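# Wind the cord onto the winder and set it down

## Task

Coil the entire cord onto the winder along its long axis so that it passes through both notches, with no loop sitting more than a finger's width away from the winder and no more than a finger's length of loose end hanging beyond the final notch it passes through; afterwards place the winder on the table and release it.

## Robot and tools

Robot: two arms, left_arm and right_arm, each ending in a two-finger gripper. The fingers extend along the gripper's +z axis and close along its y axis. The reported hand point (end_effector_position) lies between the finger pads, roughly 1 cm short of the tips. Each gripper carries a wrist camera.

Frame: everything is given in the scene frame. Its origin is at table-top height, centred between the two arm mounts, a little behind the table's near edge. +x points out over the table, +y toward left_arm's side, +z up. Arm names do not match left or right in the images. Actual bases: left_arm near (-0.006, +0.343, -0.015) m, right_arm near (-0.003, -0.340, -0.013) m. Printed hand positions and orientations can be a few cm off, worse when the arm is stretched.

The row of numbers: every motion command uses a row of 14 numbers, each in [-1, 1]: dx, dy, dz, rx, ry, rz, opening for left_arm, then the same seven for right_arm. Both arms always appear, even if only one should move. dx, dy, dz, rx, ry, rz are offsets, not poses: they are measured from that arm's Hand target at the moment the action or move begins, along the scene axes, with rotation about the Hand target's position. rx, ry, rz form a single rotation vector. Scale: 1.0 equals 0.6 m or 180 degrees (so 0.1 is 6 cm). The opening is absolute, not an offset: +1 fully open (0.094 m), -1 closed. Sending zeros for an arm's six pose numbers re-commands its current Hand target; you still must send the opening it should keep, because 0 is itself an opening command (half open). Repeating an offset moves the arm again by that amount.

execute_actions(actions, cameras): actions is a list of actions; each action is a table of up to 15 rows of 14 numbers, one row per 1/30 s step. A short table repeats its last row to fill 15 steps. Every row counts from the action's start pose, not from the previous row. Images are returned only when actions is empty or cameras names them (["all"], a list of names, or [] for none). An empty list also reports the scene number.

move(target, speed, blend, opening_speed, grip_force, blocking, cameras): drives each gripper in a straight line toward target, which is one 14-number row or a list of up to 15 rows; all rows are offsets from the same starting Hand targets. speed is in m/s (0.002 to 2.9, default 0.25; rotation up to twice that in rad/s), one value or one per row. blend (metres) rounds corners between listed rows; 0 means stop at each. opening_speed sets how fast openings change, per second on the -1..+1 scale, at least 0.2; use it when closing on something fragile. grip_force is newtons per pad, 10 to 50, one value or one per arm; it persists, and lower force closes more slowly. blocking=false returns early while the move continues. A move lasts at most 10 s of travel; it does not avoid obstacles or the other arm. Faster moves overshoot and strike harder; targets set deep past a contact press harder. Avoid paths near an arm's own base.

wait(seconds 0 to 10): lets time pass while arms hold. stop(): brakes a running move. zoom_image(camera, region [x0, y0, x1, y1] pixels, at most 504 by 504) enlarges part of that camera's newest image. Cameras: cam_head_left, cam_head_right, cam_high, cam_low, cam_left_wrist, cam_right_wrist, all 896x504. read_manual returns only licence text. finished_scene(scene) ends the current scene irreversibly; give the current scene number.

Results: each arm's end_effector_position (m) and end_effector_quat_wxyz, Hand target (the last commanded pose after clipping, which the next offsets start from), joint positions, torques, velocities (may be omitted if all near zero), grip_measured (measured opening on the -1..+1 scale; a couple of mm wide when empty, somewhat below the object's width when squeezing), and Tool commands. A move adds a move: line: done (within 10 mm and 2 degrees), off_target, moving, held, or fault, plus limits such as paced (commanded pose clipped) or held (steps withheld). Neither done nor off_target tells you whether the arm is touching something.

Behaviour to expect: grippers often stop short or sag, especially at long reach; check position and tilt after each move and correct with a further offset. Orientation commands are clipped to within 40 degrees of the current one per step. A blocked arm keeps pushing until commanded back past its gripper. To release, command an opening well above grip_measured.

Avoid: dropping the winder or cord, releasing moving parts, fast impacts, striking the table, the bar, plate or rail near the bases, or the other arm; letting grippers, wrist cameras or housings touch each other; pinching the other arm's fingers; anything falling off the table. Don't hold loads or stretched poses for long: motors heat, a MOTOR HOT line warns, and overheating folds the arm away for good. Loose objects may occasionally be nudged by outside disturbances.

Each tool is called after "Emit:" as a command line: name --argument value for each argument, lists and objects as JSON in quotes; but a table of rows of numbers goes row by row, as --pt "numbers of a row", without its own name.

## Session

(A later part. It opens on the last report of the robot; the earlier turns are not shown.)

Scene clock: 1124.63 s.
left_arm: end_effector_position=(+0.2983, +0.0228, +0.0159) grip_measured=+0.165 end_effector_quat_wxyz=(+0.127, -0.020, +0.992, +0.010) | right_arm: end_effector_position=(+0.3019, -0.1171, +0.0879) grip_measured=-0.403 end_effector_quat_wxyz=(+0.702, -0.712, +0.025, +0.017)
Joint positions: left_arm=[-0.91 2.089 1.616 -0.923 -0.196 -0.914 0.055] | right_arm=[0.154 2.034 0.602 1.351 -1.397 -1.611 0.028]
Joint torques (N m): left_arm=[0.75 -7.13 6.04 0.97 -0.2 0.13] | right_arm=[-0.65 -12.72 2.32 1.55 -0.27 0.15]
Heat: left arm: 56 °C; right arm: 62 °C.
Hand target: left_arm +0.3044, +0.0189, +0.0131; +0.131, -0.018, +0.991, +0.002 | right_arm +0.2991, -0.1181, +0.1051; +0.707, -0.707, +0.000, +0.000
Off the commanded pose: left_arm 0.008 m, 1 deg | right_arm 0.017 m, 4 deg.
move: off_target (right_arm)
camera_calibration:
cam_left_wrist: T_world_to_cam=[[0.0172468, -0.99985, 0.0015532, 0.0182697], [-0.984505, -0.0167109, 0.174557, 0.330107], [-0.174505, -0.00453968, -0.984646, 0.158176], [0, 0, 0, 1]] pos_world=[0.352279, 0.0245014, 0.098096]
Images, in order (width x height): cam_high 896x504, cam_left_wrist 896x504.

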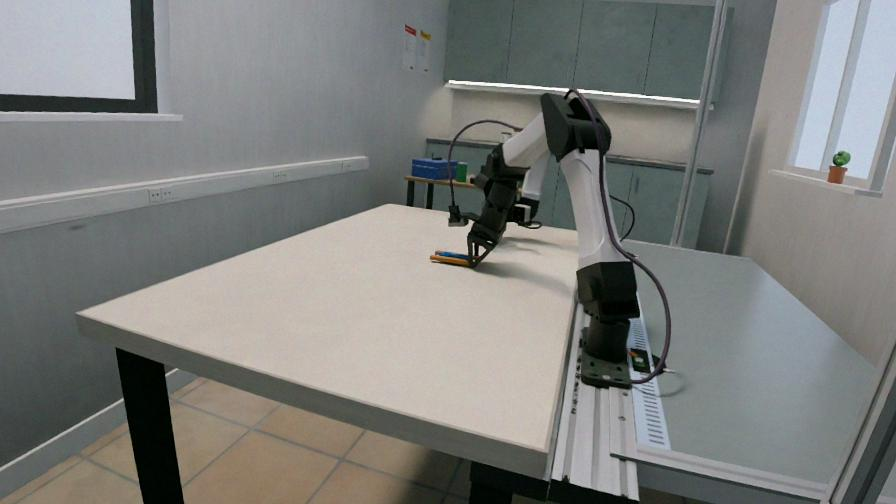

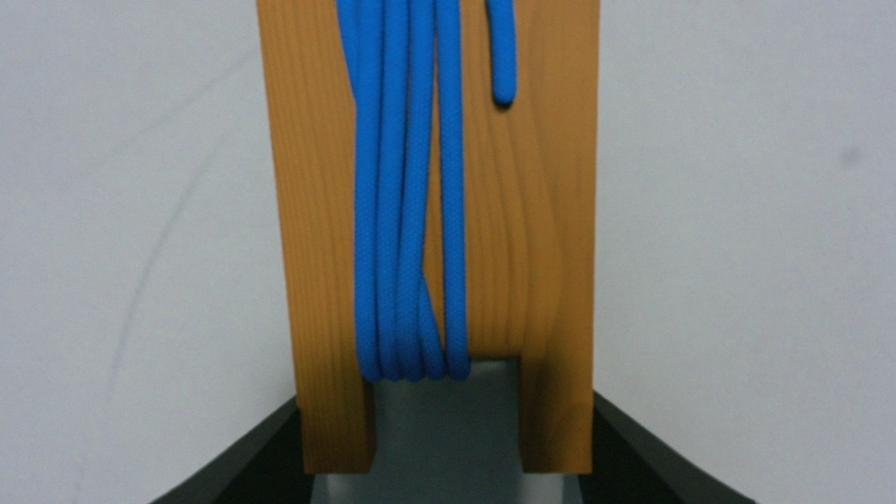

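Emit:
move --pt "0 0.0 0 0 0 0 0.5 0 0 0 0 0 0 -0.4" --pt "-0.04 0.0 0.2 0 0 0 0.5 0 0 0 0 0 0 -0.4" --speed '[0.05, 0.12]' --opening_speed 0.35 --cameras '["cam_high", "cam_left_wrist", "cam_right_wrist"]'

Emit:
zoom_image --camera "cam_high" --region '[420, 220, 520, 290]'

Emit:
zoom_image --camera "cam_right_wrist" --region '[180, 180, 400, 400]'

Scene clock: 1135.87 s.
left_arm: end_effector_position=(+0.2808, +0.0206, +0.1053) grip_measured=+0.498 end_effector_quat_wxyz=(+0.113, -0.010, +0.993, +0.026) | right_arm: end_effector_position=(+0.3019, -0.1171, +0.0879) grip_measured=-0.403 end_effector_quat_wxyz=(+0.702, -0.712, +0.025, +0.017)
Joint positions: left_arm=[-0.942 2.06 1.936 -1.32 -0.196 -0.929 0.07] | right_arm=[0.154 2.034 0.602 1.351 -1.397 -1.611 0.028]
Joint torques (N m): left_arm=[-0.24 -11.62 7.66 0.43 -0.29 -0.16] | right_arm=[-0.59 -12.86 2.73 1.51 -0.24 0.15]
Heat: left arm: 54 °C; right arm: 63 °C.
Hand target: left_arm +0.2805, +0.0190, +0.1330; +0.131, -0.018, +0.991, +0.002 | right_arm +0.2991, -0.1181, +0.1051; +0.707, -0.707, +0.000, +0.000
Off the commanded pose: left_arm 0.028 m, 4 deg | right_arm 0.017 m, 4 deg.
move: off_target (left_arm, right_arm)
camera_calibration:
cam_left_wrist: T_world_to_cam=[[0.00028336, -0.999479, -0.0322829, 0.024585], [-0.979009, -0.0068571, 0.203703, 0.2925], [-0.203818, 0.0315476, -0.9785, 0.249998], [0, 0, 0, 1]] pos_world=[0.337307, 0.018691, 0.185834]
cam_right_wrist: T_world_to_cam=[[0.042595, 0.0096306, 0.999046, -0.100305], [0.892438, -0.449909, -0.0337127, -0.281516], [0.449155, 0.893023, -0.0277586, 0.0607907], [0, 0, 0, 1]] pos_world=[0.228204, -0.179978, 0.0924066]
Images, in order (width x height): cam_high 896x504, cam_left_wrist 896x504, cam_right_wrist 896x504.

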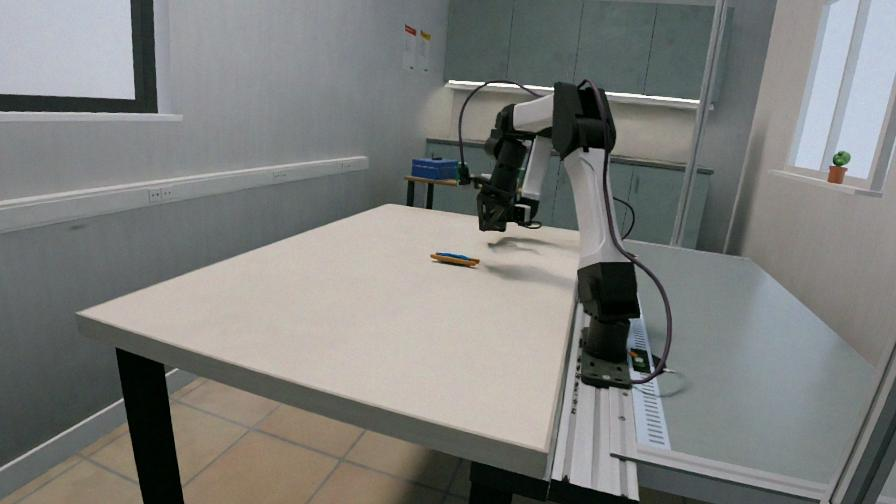

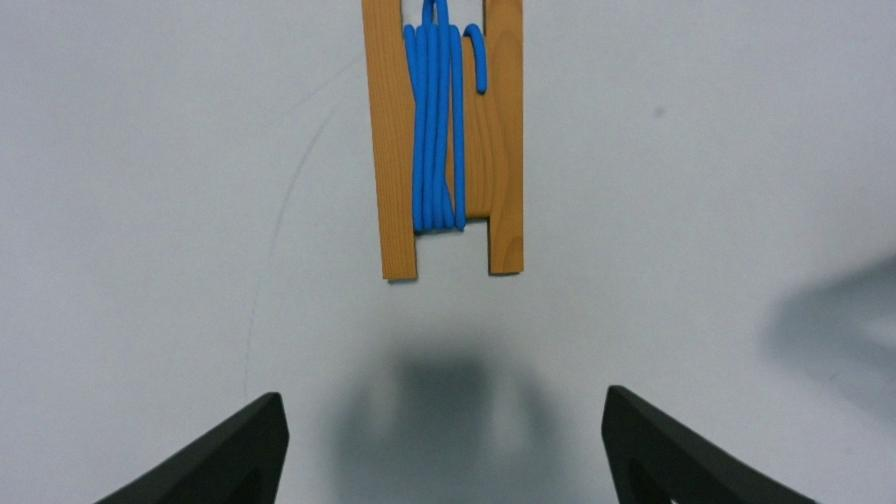

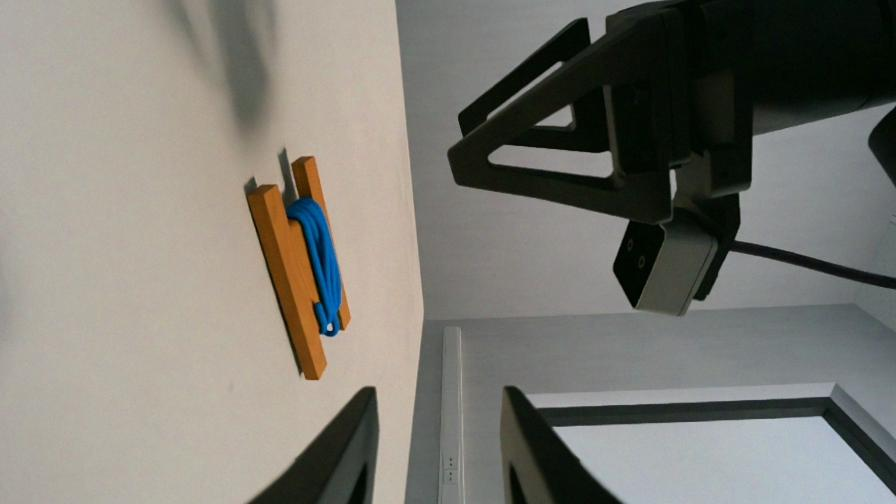

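Scaled by 5.040 from the camera's 896x504 image, which has a finer 1280x720 frame.

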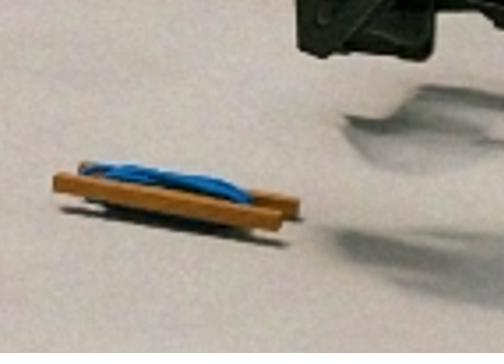

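Scaled by 2.291 from the camera's 896x504 image, which has a finer 1280x720 frame.

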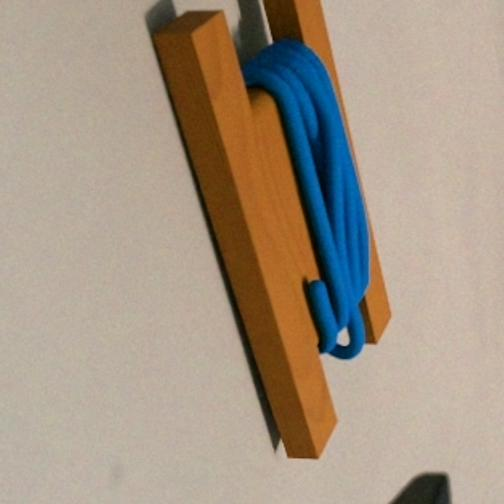

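Emit:
finished_scene --scene 2

The scene is finished: the task was done.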